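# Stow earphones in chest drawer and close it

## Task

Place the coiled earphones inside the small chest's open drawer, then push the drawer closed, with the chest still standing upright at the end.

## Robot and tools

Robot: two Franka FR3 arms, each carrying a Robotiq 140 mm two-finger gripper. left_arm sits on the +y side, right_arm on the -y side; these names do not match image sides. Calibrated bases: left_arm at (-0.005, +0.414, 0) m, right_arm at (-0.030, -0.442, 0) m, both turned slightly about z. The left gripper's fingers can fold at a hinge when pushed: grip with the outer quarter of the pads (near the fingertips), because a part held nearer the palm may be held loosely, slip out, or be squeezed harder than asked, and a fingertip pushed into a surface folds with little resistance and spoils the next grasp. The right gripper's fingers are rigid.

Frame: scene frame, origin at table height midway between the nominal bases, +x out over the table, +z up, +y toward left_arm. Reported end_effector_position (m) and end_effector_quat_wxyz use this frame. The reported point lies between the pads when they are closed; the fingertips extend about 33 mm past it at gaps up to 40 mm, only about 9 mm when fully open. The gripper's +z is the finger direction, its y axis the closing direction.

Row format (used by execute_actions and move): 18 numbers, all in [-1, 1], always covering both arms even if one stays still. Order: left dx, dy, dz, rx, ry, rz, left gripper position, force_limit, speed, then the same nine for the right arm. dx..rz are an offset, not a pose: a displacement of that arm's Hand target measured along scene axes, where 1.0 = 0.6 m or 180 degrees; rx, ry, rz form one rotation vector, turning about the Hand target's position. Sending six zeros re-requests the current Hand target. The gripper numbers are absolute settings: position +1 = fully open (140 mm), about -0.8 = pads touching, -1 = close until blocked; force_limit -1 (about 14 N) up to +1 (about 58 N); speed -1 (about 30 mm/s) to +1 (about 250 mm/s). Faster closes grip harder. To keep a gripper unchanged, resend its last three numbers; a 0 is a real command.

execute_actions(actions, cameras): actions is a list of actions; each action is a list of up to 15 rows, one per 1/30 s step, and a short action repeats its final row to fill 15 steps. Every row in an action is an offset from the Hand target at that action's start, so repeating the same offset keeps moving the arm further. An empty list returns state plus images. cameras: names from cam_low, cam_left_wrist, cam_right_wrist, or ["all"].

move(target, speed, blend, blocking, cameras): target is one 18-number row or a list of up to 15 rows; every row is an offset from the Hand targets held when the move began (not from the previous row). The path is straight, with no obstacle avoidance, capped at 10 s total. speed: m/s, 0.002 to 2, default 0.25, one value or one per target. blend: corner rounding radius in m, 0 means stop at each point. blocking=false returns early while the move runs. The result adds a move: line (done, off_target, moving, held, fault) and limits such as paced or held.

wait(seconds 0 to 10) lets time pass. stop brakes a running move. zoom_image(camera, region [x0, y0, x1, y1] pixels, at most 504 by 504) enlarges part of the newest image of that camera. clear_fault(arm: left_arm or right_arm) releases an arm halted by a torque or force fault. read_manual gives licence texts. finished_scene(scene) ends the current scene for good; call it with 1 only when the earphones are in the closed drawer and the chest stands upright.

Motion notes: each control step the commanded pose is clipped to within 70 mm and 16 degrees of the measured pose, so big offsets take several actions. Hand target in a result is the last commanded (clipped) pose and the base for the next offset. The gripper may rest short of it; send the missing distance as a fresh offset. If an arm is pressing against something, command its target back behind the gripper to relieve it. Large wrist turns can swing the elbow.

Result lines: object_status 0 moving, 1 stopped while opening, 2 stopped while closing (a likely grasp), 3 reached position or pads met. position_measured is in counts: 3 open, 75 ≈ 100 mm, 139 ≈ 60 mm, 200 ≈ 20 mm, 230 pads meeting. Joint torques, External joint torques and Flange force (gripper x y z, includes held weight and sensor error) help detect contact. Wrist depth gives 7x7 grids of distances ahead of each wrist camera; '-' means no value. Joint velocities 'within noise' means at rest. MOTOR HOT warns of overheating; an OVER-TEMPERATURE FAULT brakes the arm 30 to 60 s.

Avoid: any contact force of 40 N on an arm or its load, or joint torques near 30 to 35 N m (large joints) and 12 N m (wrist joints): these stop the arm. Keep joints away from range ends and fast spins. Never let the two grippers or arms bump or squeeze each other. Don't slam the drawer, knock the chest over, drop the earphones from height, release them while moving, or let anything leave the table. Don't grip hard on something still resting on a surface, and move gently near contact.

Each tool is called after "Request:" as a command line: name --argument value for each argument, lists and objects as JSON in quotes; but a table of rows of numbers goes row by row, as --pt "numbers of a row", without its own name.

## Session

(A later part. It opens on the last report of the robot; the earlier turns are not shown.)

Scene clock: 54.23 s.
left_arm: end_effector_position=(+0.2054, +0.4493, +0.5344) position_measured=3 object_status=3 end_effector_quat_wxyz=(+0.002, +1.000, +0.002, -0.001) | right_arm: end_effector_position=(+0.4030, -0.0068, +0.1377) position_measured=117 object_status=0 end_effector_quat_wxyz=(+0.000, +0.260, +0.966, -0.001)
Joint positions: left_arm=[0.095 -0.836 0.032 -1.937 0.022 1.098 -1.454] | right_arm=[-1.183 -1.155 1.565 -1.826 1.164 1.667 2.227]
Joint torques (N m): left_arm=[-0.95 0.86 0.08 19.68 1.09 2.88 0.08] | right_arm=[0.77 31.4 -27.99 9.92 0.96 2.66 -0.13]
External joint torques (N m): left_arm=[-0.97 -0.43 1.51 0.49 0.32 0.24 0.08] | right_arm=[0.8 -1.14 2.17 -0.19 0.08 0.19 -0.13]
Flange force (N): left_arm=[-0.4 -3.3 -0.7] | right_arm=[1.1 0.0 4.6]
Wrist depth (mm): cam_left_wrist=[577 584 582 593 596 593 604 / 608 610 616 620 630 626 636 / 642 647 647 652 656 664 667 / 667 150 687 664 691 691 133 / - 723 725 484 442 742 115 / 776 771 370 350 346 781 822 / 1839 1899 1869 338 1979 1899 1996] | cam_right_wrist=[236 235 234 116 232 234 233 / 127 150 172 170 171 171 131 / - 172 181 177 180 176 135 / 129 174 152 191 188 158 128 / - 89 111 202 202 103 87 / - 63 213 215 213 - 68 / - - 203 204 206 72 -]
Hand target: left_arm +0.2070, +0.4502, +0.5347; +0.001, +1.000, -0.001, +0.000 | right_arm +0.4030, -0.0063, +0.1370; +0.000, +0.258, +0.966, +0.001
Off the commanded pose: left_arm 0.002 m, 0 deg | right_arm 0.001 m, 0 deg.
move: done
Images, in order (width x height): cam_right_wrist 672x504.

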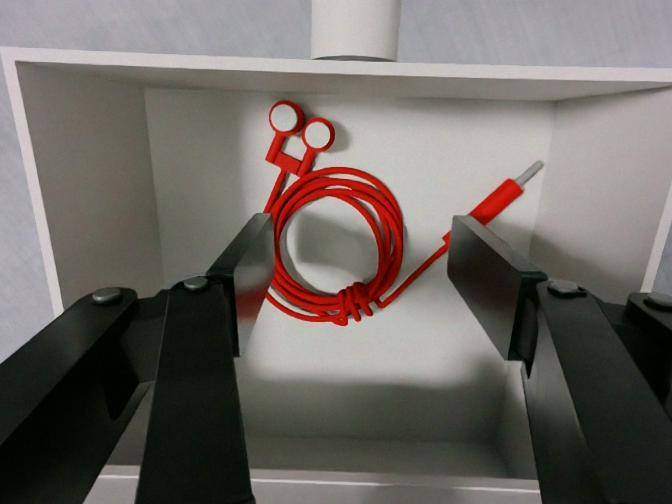

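Request:
move --pt "0 0 0 0 0 0 1 1 1 0 0 0.28 0 0 0 0.2 -1 -1" --pt "0 0 0 0 0 0 1 1 1 -0.22 0.127 0.22 -0.097 -0.168 0 0.2 -1 -1" --cameras '["cam_right_wrist"]' --blend 0.03

Scene clock: 57.70 s.
left_arm: end_effector_position=(+0.2054, +0.4493, +0.5344) position_measured=3 object_status=3 end_effector_quat_wxyz=(+0.002, +1.000, +0.002, -0.001) | right_arm: end_effector_position=(+0.2712, +0.0701, +0.2695) position_measured=104 object_status=3 end_effector_quat_wxyz=(+0.289, +0.243, +0.923, -0.077)
Joint positions: left_arm=[0.095 -0.836 0.032 -1.937 0.022 1.098 -1.454] | right_arm=[-0.766 -1.558 1.21 -1.712 0.956 1.506 2.594]
Joint velocities: left_arm=[within noise] | right_arm=[-0.001 -0.001 0 0.001 0 0 0.005]
Joint torques (N m): left_arm=[-0.96 0.79 0.12 19.69 1.09 2.9 0.09] | right_arm=[0.33 34.42 -29.81 0.32 -0.54 2.49 0.25]
External joint torques (N m): left_arm=[-0.93 -0.6 1.62 0.54 0.33 0.25 0.09] | right_arm=[0.41 -2.31 1.5 0.66 0.05 -0.33 0.27]
Flange force (N): left_arm=[-0.8 -3.5 -0.5] | right_arm=[3.7 0.6 2.3]
Wrist depth (mm): cam_left_wrist=[584 585 588 585 593 594 605 / 610 616 611 616 626 630 630 / 638 645 649 660 652 662 664 / 665 150 689 664 691 685 133 / - 719 721 479 445 742 115 / 776 773 371 349 346 786 797 / 1854 1854 1899 338 1854 1963 1915] | cam_right_wrist=[338 338 333 332 329 328 325 / 397 393 385 385 384 378 378 / 485 476 302 286 298 454 453 / 605 570 147 432 397 512 564 / - 86 111 443 425 116 87 / - 57 347 373 383 - - / - - 1861 2155 - - -]
Hand target: left_arm +0.2070, +0.4502, +0.5347; +0.001, +1.000, -0.001, +0.000 | right_arm +0.2710, +0.0699, +0.2690; +0.290, +0.246, +0.922, -0.077
Off the commanded pose: left_arm 0.002 m, 0 deg | right_arm 0.001 m, 0 deg.
move: done
Images, in order (width x height): cam_right_wrist 672x504.

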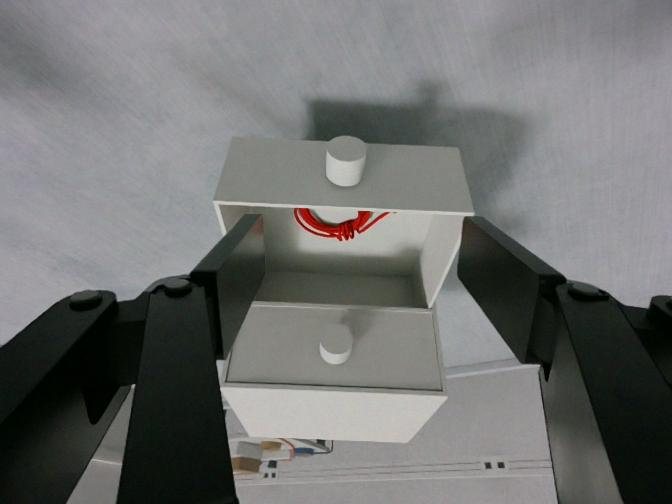

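Request:
move --pt "0 0 0 0 0 0 1 1 1 0 0 -0.227 0 0 0 0.2 -1 -1" --pt "0 0 0 0 0 0 1 1 1 0.05 -0.029 -0.227 0 0 0 0.2 -1 -1" --cameras '["cam_right_wrist"]' --speed '[0.2,0.08]'

Scene clock: 60.33 s.
left_arm: end_effector_position=(+0.2054, +0.4493, +0.5344) position_measured=3 object_status=3 end_effector_quat_wxyz=(+0.002, +1.000, +0.002, -0.001) | right_arm: end_effector_position=(+0.3012, +0.0515, +0.1335) position_measured=104 object_status=3 end_effector_quat_wxyz=(+0.291, +0.249, +0.920, -0.078)
Joint positions: left_arm=[0.095 -0.836 0.032 -1.937 0.022 1.098 -1.454] | right_arm=[-0.721 -1.728 1.4 -1.878 1.14 1.67 2.615]
Joint velocities: left_arm=[within noise] | right_arm=[0 0.001 0.001 0.001 -0.001 0.002 -0.007]
Joint torques (N m): left_arm=[-0.96 0.87 0.06 19.64 1.1 2.89 0.05] | right_arm=[0.81 32.16 -30.11 -3.84 -0.09 3.01 -0.12]
External joint torques (N m): left_arm=[-0.98 -0.34 1.45 0.41 0.32 0.25 0.05] | right_arm=[0.68 -0.98 2.13 -0.32 0.27 0.23 -0.1]
Flange force (N): left_arm=[-0.3 -3.1 -0.5] | right_arm=[2.3 -4.3 4.7]
Wrist depth (mm): cam_left_wrist=[578 582 585 590 590 593 591 / 608 616 615 623 626 631 636 / 642 633 643 651 667 664 660 / 667 139 689 656 689 687 133 / - 716 732 481 444 742 115 / 771 766 370 349 347 781 808 / 1869 1884 1899 338 1963 1930 1963] | cam_right_wrist=[202 199 197 197 196 195 194 / 233 233 231 229 228 226 225 / 282 279 278 274 272 271 269 / 355 336 147 311 204 306 334 / - 86 127 175 185 116 88 / - 57 171 331 304 102 - / - - 316 316 302 69 -]
Hand target: left_arm +0.2070, +0.4502, +0.5347; +0.001, +1.000, -0.001, +0.000 | right_arm +0.3010, +0.0525, +0.1328; +0.290, +0.246, +0.922, -0.077
Off the commanded pose: left_arm 0.002 m, 0 deg | right_arm 0.001 m, 0 deg.
move: done
Images, in order (width x height): cam_right_wrist 672x504.

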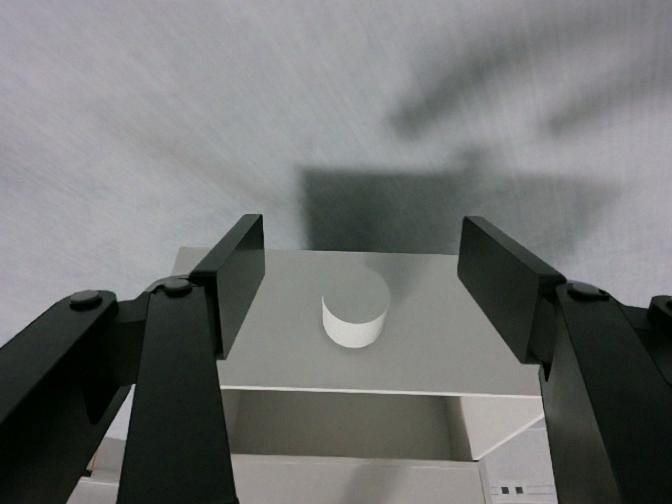

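Request:
move --pt "0 0 0 0 0 0 1 1 1 0 0 0.032 0 0 0 0.2 -1 -1" --pt "0 0 0 0 0 0 1 1 1 0.188 -0.108 0.032 0 0 0 0.2 -1 -1" --cameras '["cam_right_wrist","cam_low"]' --speed 0.07

Scene clock: 64.23 s.
left_arm: end_effector_position=(+0.2054, +0.4493, +0.5344) position_measured=3 object_status=3 end_effector_quat_wxyz=(+0.002, +1.000, +0.002, -0.001) | right_arm: end_effector_position=(+0.4131, -0.0132, +0.1521) position_measured=104 object_status=3 end_effector_quat_wxyz=(+0.290, +0.249, +0.920, -0.079)
Joint positions: left_arm=[0.095 -0.836 0.032 -1.937 0.022 1.098 -1.454] | right_arm=[-0.898 -1.686 1.409 -1.94 1.173 1.799 2.404]
Joint velocities: left_arm=[within noise] | right_arm=[-0.001 0 -0.001 0 0.001 -0.001 -0.005]
Joint torques (N m): left_arm=[-0.93 0.82 0.05 19.7 1.1 2.9 0.1] | right_arm=[0.42 31.28 -30.66 -2.37 0.24 3.46 -0.12]
External joint torques (N m): left_arm=[-0.93 -0.52 1.48 0.51 0.33 0.25 0.1] | right_arm=[0.43 -0.63 2.03 0.02 0.27 0.43 -0.1]
Flange force (N): left_arm=[-0.6 -3.3 -0.5] | right_arm=[2.4 -1.9 4.2]
Wrist depth (mm): cam_left_wrist=[578 584 590 593 593 593 600 / 611 613 615 623 597 630 630 / 643 649 656 656 662 658 667 / 658 150 685 664 695 679 133 / - 725 725 482 441 751 115 / 766 768 371 348 348 786 805 / 1854 1915 1884 338 1869 1963 1996] | cam_right_wrist=[219 219 217 214 214 213 211 / 257 255 253 250 249 249 247 / 309 295 242 235 245 285 294 / 388 186 148 154 175 176 366 / - 86 112 166 165 116 87 / - 57 163 171 169 161 - / - - - 128 146 147 -]
Hand target: left_arm +0.2070, +0.4502, +0.5347; +0.001, +1.000, -0.001, +0.000 | right_arm +0.4138, -0.0123, +0.1520; +0.290, +0.246, +0.922, -0.077
Off the commanded pose: left_arm 0.002 m, 0 deg | right_arm 0.001 m, 0 deg.
move: done
Images, in order (width x height): cam_low 672x504, cam_right_wrist 672x504.

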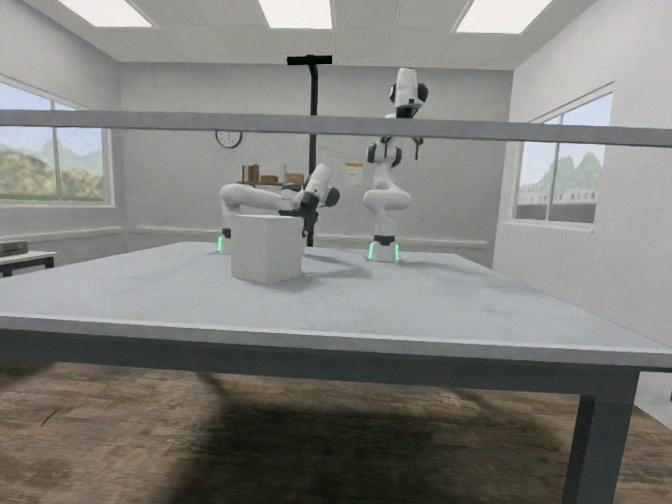

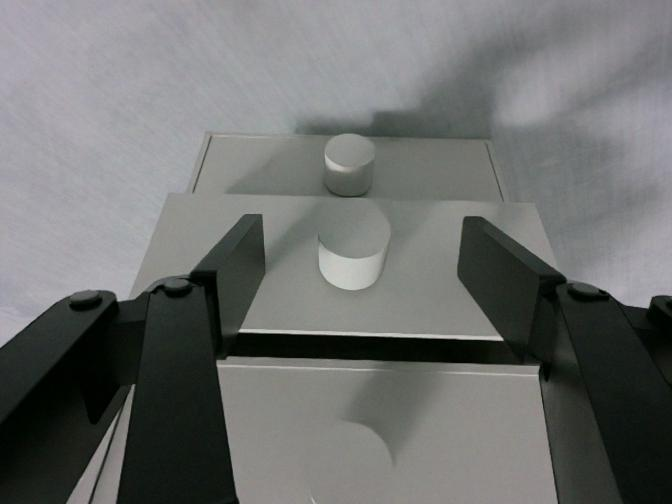

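Request:
move --target '[0,0,0,0,0,0,1,1,1,0.031,-0.018,0,0,0,0,0.2,-1,-1]' --cameras '["cam_right_wrist"]' --speed 0.04

Scene clock: 65.53 s.
left_arm: end_effector_position=(+0.2054, +0.4493, +0.5344) position_measured=3 object_status=3 end_effector_quat_wxyz=(+0.002, +1.000, +0.002, -0.001) | right_arm: end_effector_position=(+0.4312, -0.0235, +0.1522) position_measured=104 object_status=3 end_effector_quat_wxyz=(+0.290, +0.249, +0.921, -0.079)
Joint positions: left_arm=[0.095 -0.836 0.032 -1.937 0.022 1.098 -1.454] | right_arm=[-0.933 -1.681 1.414 -1.94 1.185 1.82 2.373]
Joint velocities: left_arm=[within noise] | right_arm=[0.001 -0.001 -0.001 0.001 -0.001 0 -0.007]
Joint torques (N m): left_arm=[-0.95 0.86 0.04 19.66 1.1 2.91 0.1] | right_arm=[0.3 31.22 -30.82 -2.38 0.39 3.54 -0.17]
External joint torques (N m): left_arm=[-0.98 -0.33 1.4 0.42 0.32 0.27 0.1] | right_arm=[0.28 -0.67 1.95 -0.1 0.36 0.48 -0.16]
Flange force (N): left_arm=[-0.2 -3.1 -0.5] | right_arm=[2.2 -2.1 4.4]
Wrist depth (mm): cam_left_wrist=[584 588 588 590 590 597 600 / 610 610 615 618 628 633 635 / 640 645 651 651 656 665 669 / 662 150 689 660 687 689 133 / - 723 732 482 442 751 115 / 773 776 367 348 346 784 808 / 1869 1915 1839 338 1915 1869 1946] | cam_right_wrist=[219 218 216 215 214 213 212 / 254 255 241 235 242 246 247 / 308 295 212 213 215 274 293 / 389 187 148 155 175 176 365 / - 86 127 161 159 116 87 / - 57 144 147 147 - - / - - 133 - 136 129 -]
Hand target: left_arm +0.2070, +0.4502, +0.5347; +0.001, +1.000, -0.001, +0.000 | right_arm +0.4324, -0.0231, +0.1520; +0.290, +0.246, +0.922, -0.077
Off the commanded pose: left_arm 0.002 m, 0 deg | right_arm 0.001 m, 0 deg.
move: done
Images, in order (width x height): cam_right_wrist 672x504.

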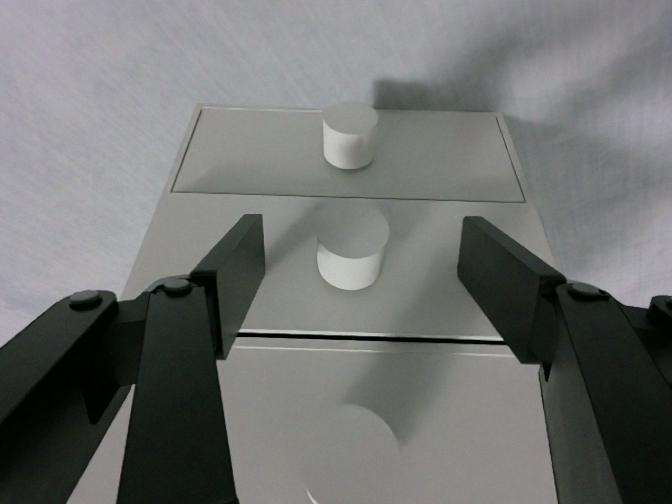

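Request:
move --target '[0,0,0,0,0,0,1,1,1,0.0145,-0.0085,0,0,0,0,0.2,-1,-1]' --cameras '["cam_right_wrist"]' --speed 0.03

Scene clock: 66.33 s.
left_arm: end_effector_position=(+0.2054, +0.4493, +0.5344) position_measured=3 object_status=3 end_effector_quat_wxyz=(+0.002, +1.000, +0.002, -0.001) | right_arm: end_effector_position=(+0.4365, -0.0263, +0.1523) position_measured=104 object_status=3 end_effector_quat_wxyz=(+0.289, +0.249, +0.921, -0.078)
Joint positions: left_arm=[0.095 -0.836 0.032 -1.937 0.022 1.098 -1.454] | right_arm=[-0.944 -1.677 1.415 -1.94 1.19 1.826 2.362]
Joint velocities: left_arm=[within noise] | right_arm=[0 0 0.001 0 0 -0.001 -0.007]
Joint torques (N m): left_arm=[-0.95 0.83 0.06 19.67 1.1 2.9 0.08] | right_arm=[-2.83 30.26 -29.99 -2.49 0.56 4.58 -0.36]
External joint torques (N m): left_arm=[-0.95 -0.54 1.48 0.54 0.33 0.26 0.08] | right_arm=[-2.93 -1.64 2.78 -0.36 0.5 1.51 -0.34]
Flange force (N): left_arm=[-0.6 -3.2 -0.6] | right_arm=[-2.2 3.5 10.2]
Wrist depth (mm): cam_left_wrist=[582 582 587 593 597 590 605 / 607 615 613 613 620 633 628 / 649 647 651 652 660 662 665 / 667 150 687 667 697 691 133 / - 723 721 480 440 744 115 / 779 771 370 348 347 779 820 / 1869 1884 1854 338 1884 1825 1946] | cam_right_wrist=[219 218 217 216 214 213 212 / 256 253 237 226 235 241 246 / 306 284 203 204 206 220 293 / 385 180 148 154 174 176 368 / - 86 112 158 158 116 87 / - 57 137 137 141 136 - / - - 129 - 128 126 -]
Hand target: left_arm +0.2070, +0.4502, +0.5347; +0.001, +1.000, -0.001, +0.000 | right_arm +0.4411, -0.0282, +0.1520; +0.290, +0.246, +0.922, -0.077
Off the commanded pose: left_arm 0.002 m, 0 deg | right_arm 0.005 m, 0 deg.
move: off_target (right_arm)
Images, in order (width x height): cam_right_wrist 672x504.

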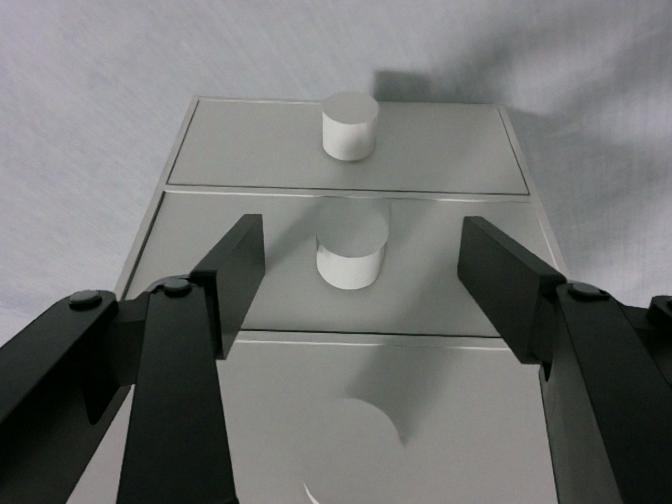

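Request:
move --target '[0,0,0,0,0,0,1,1,1,0.006,-0.0035,0,0,0,0,0.2,-1,-1]' --cameras '["cam_right_wrist"]' --speed 0.03

Request:
zoom_image --camera "cam_right_wrist" --region '[100, 70, 600, 400]'

Scene clock: 67.17 s.
left_arm: end_effector_position=(+0.2054, +0.4493, +0.5344) position_measured=3 object_status=3 end_effector_quat_wxyz=(+0.002, +1.000, +0.002, -0.001) | right_arm: end_effector_position=(+0.4367, -0.0264, +0.1522) position_measured=104 object_status=3 end_effector_quat_wxyz=(+0.287, +0.248, +0.922, -0.077)
Joint positions: left_arm=[0.095 -0.836 0.032 -1.937 0.022 1.098 -1.454] | right_arm=[-0.946 -1.674 1.415 -1.94 1.191 1.825 2.358]
Joint torques (N m): left_arm=[-0.94 0.86 0.04 19.64 1.1 2.9 0.08] | right_arm=[-5.67 29.27 -28.87 -3.08 0.78 5.32 -0.61]
External joint torques (N m): left_arm=[-0.97 -0.45 1.45 0.44 0.33 0.25 0.08] | right_arm=[-5.79 -2.66 4.01 -1.02 0.71 2.23 -0.6]
Flange force (N): left_arm=[-0.5 -3.2 -0.4] | right_arm=[-5.6 6.7 16.2]
Wrist depth (mm): cam_left_wrist=[581 582 587 591 593 597 600 / 605 613 613 620 625 625 638 / 642 645 651 649 660 660 664 / 664 150 691 656 693 687 133 / - 725 735 482 444 742 115 / 773 761 371 349 347 784 814 / 1884 1915 1899 338 1899 1884 1946] | cam_right_wrist=[220 220 217 215 215 214 213 / 257 253 237 226 236 241 247 / 307 284 204 205 207 222 294 / 383 180 148 154 175 176 364 / - 86 127 160 158 116 87 / - 57 136 - - 136 - / - - - 104 128 126 -]
Hand target: left_arm +0.2070, +0.4502, +0.5347; +0.001, +1.000, -0.001, +0.000 | right_arm +0.4447, -0.0303, +0.1520; +0.290, +0.246, +0.922, -0.077
Off the commanded pose: left_arm 0.002 m, 0 deg | right_arm 0.009 m, 0 deg.
move: off_target (right_arm)
Images, in order (width x height): cam_right_wrist 672x504.

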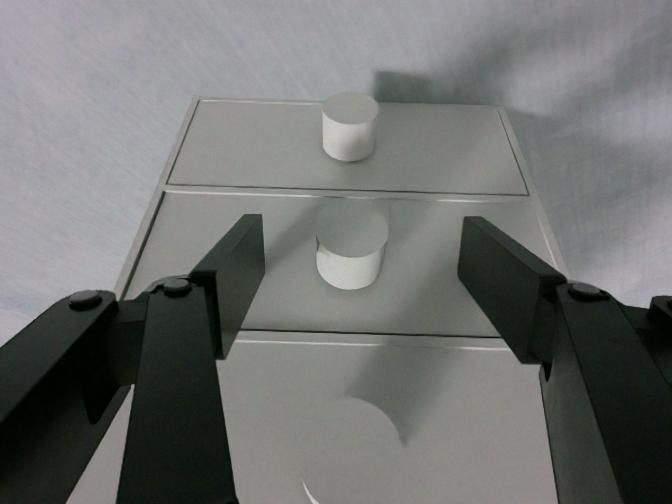

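Scaled by 1.008 from the camera's 672x504 image, which has a finer 960x720 frame.

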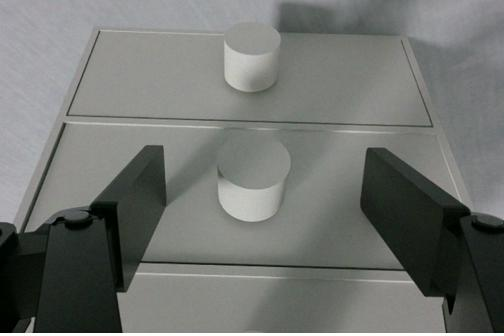

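Firmly stopped; shut. Back off.

Request:
move --pt "0 0 0 0 0 0 1 1 1 -0.04 0.023 0 0 0 0 0.2 -1 -1" --pt "0 0 0 0 0 0 1 1 1 -0.2 0.115 0.12 0 0 0 0.2 -1 -1" --cameras '["cam_right_wrist","cam_low"]' --speed '[0.08,0.25]' --blend 0.005

Request:
zoom_image --camera "cam_right_wrist" --region '[200, 150, 500, 450]'

Scene clock: 69.30 s.
left_arm: end_effector_position=(+0.2054, +0.4493, +0.5344) position_measured=3 object_status=3 end_effector_quat_wxyz=(+0.002, +1.000, +0.002, -0.001) | right_arm: end_effector_position=(+0.3244, +0.0399, +0.2238) position_measured=104 object_status=3 end_effector_quat_wxyz=(+0.288, +0.242, +0.923, -0.076)
Joint positions: left_arm=[0.095 -0.836 0.032 -1.937 0.022 1.098 -1.454] | right_arm=[-0.797 -1.629 1.27 -1.838 1.046 1.615 2.507]
Joint velocities: left_arm=[within noise] | right_arm=[0.001 -0.001 0.001 0 0.001 0 0.006]
Joint torques (N m): left_arm=[-0.99 0.88 0 19.66 1.09 2.9 0.09] | right_arm=[0.14 32.44 -30.53 -0.61 -0.41 2.56 0.27]
External joint torques (N m): left_arm=[-1 -0.5 1.45 0.52 0.32 0.26 0.09] | right_arm=[0.26 -1.8 1.32 0.57 -0.04 -0.35 0.28]
Flange force (N): left_arm=[-0.5 -3.2 -0.6] | right_arm=[3.1 0.8 1.8]
Wrist depth (mm): cam_left_wrist=[582 581 588 594 584 599 602 / 616 615 615 623 626 628 631 / 645 647 673 660 654 665 671 / 662 150 691 667 701 689 133 / - 728 719 483 441 749 115 / - 773 369 347 348 789 814 / 1899 1854 1899 337 1884 1869 1946] | cam_right_wrist=[295 290 287 285 285 285 281 / 343 339 336 332 331 328 330 / 413 406 388 383 383 392 390 / 510 481 147 349 337 443 481 / - 86 112 309 313 116 87 / - 57 - - 274 - - / - - 371 308 346 - -]
Hand target: left_arm +0.2070, +0.4502, +0.5347; +0.001, +1.000, -0.001, +0.000 | right_arm +0.3247, +0.0387, +0.2240; +0.290, +0.246, +0.922, -0.077
Off the commanded pose: left_arm 0.002 m, 0 deg | right_arm 0.001 m, 1 deg.
move: done
Images, in order (width x height): cam_low 672x504, cam_right_wrist 672x504.

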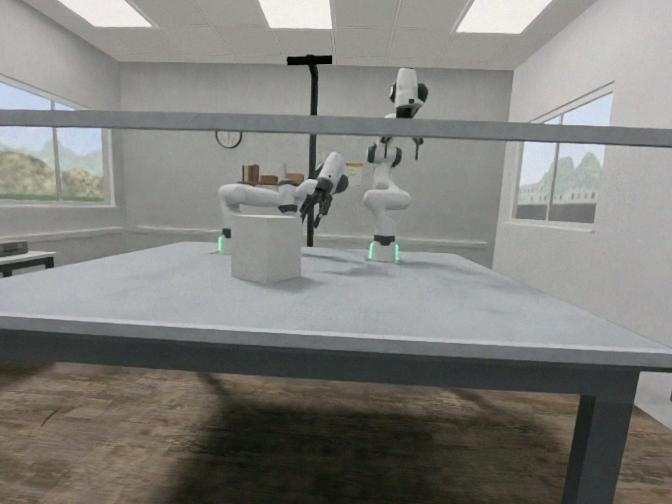

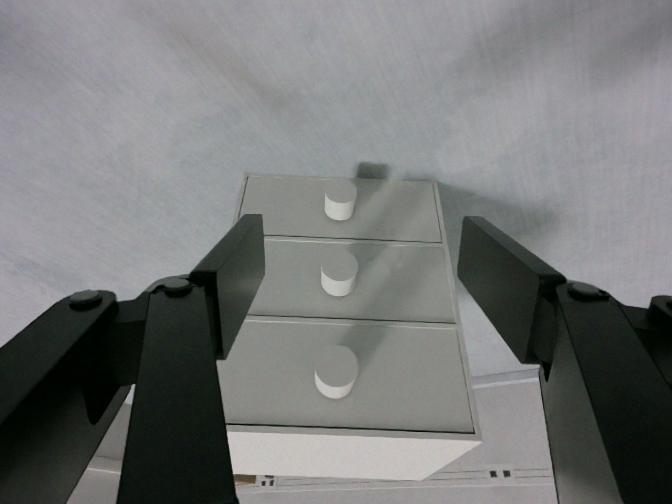

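Scaled by 1.680 from the camera's 672x504 image, which has a finer 960x720 frame.

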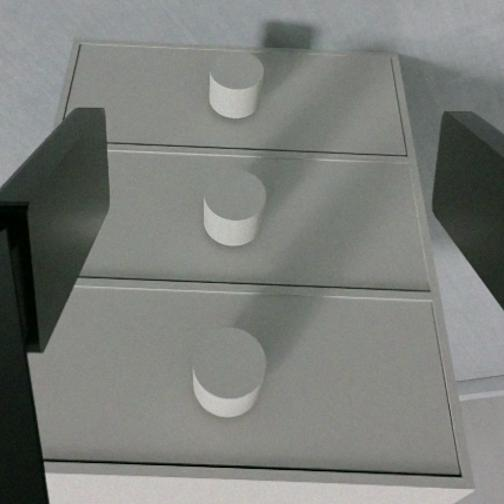

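Request:
finished_scene --scene 2

The scene is finished: the task was done.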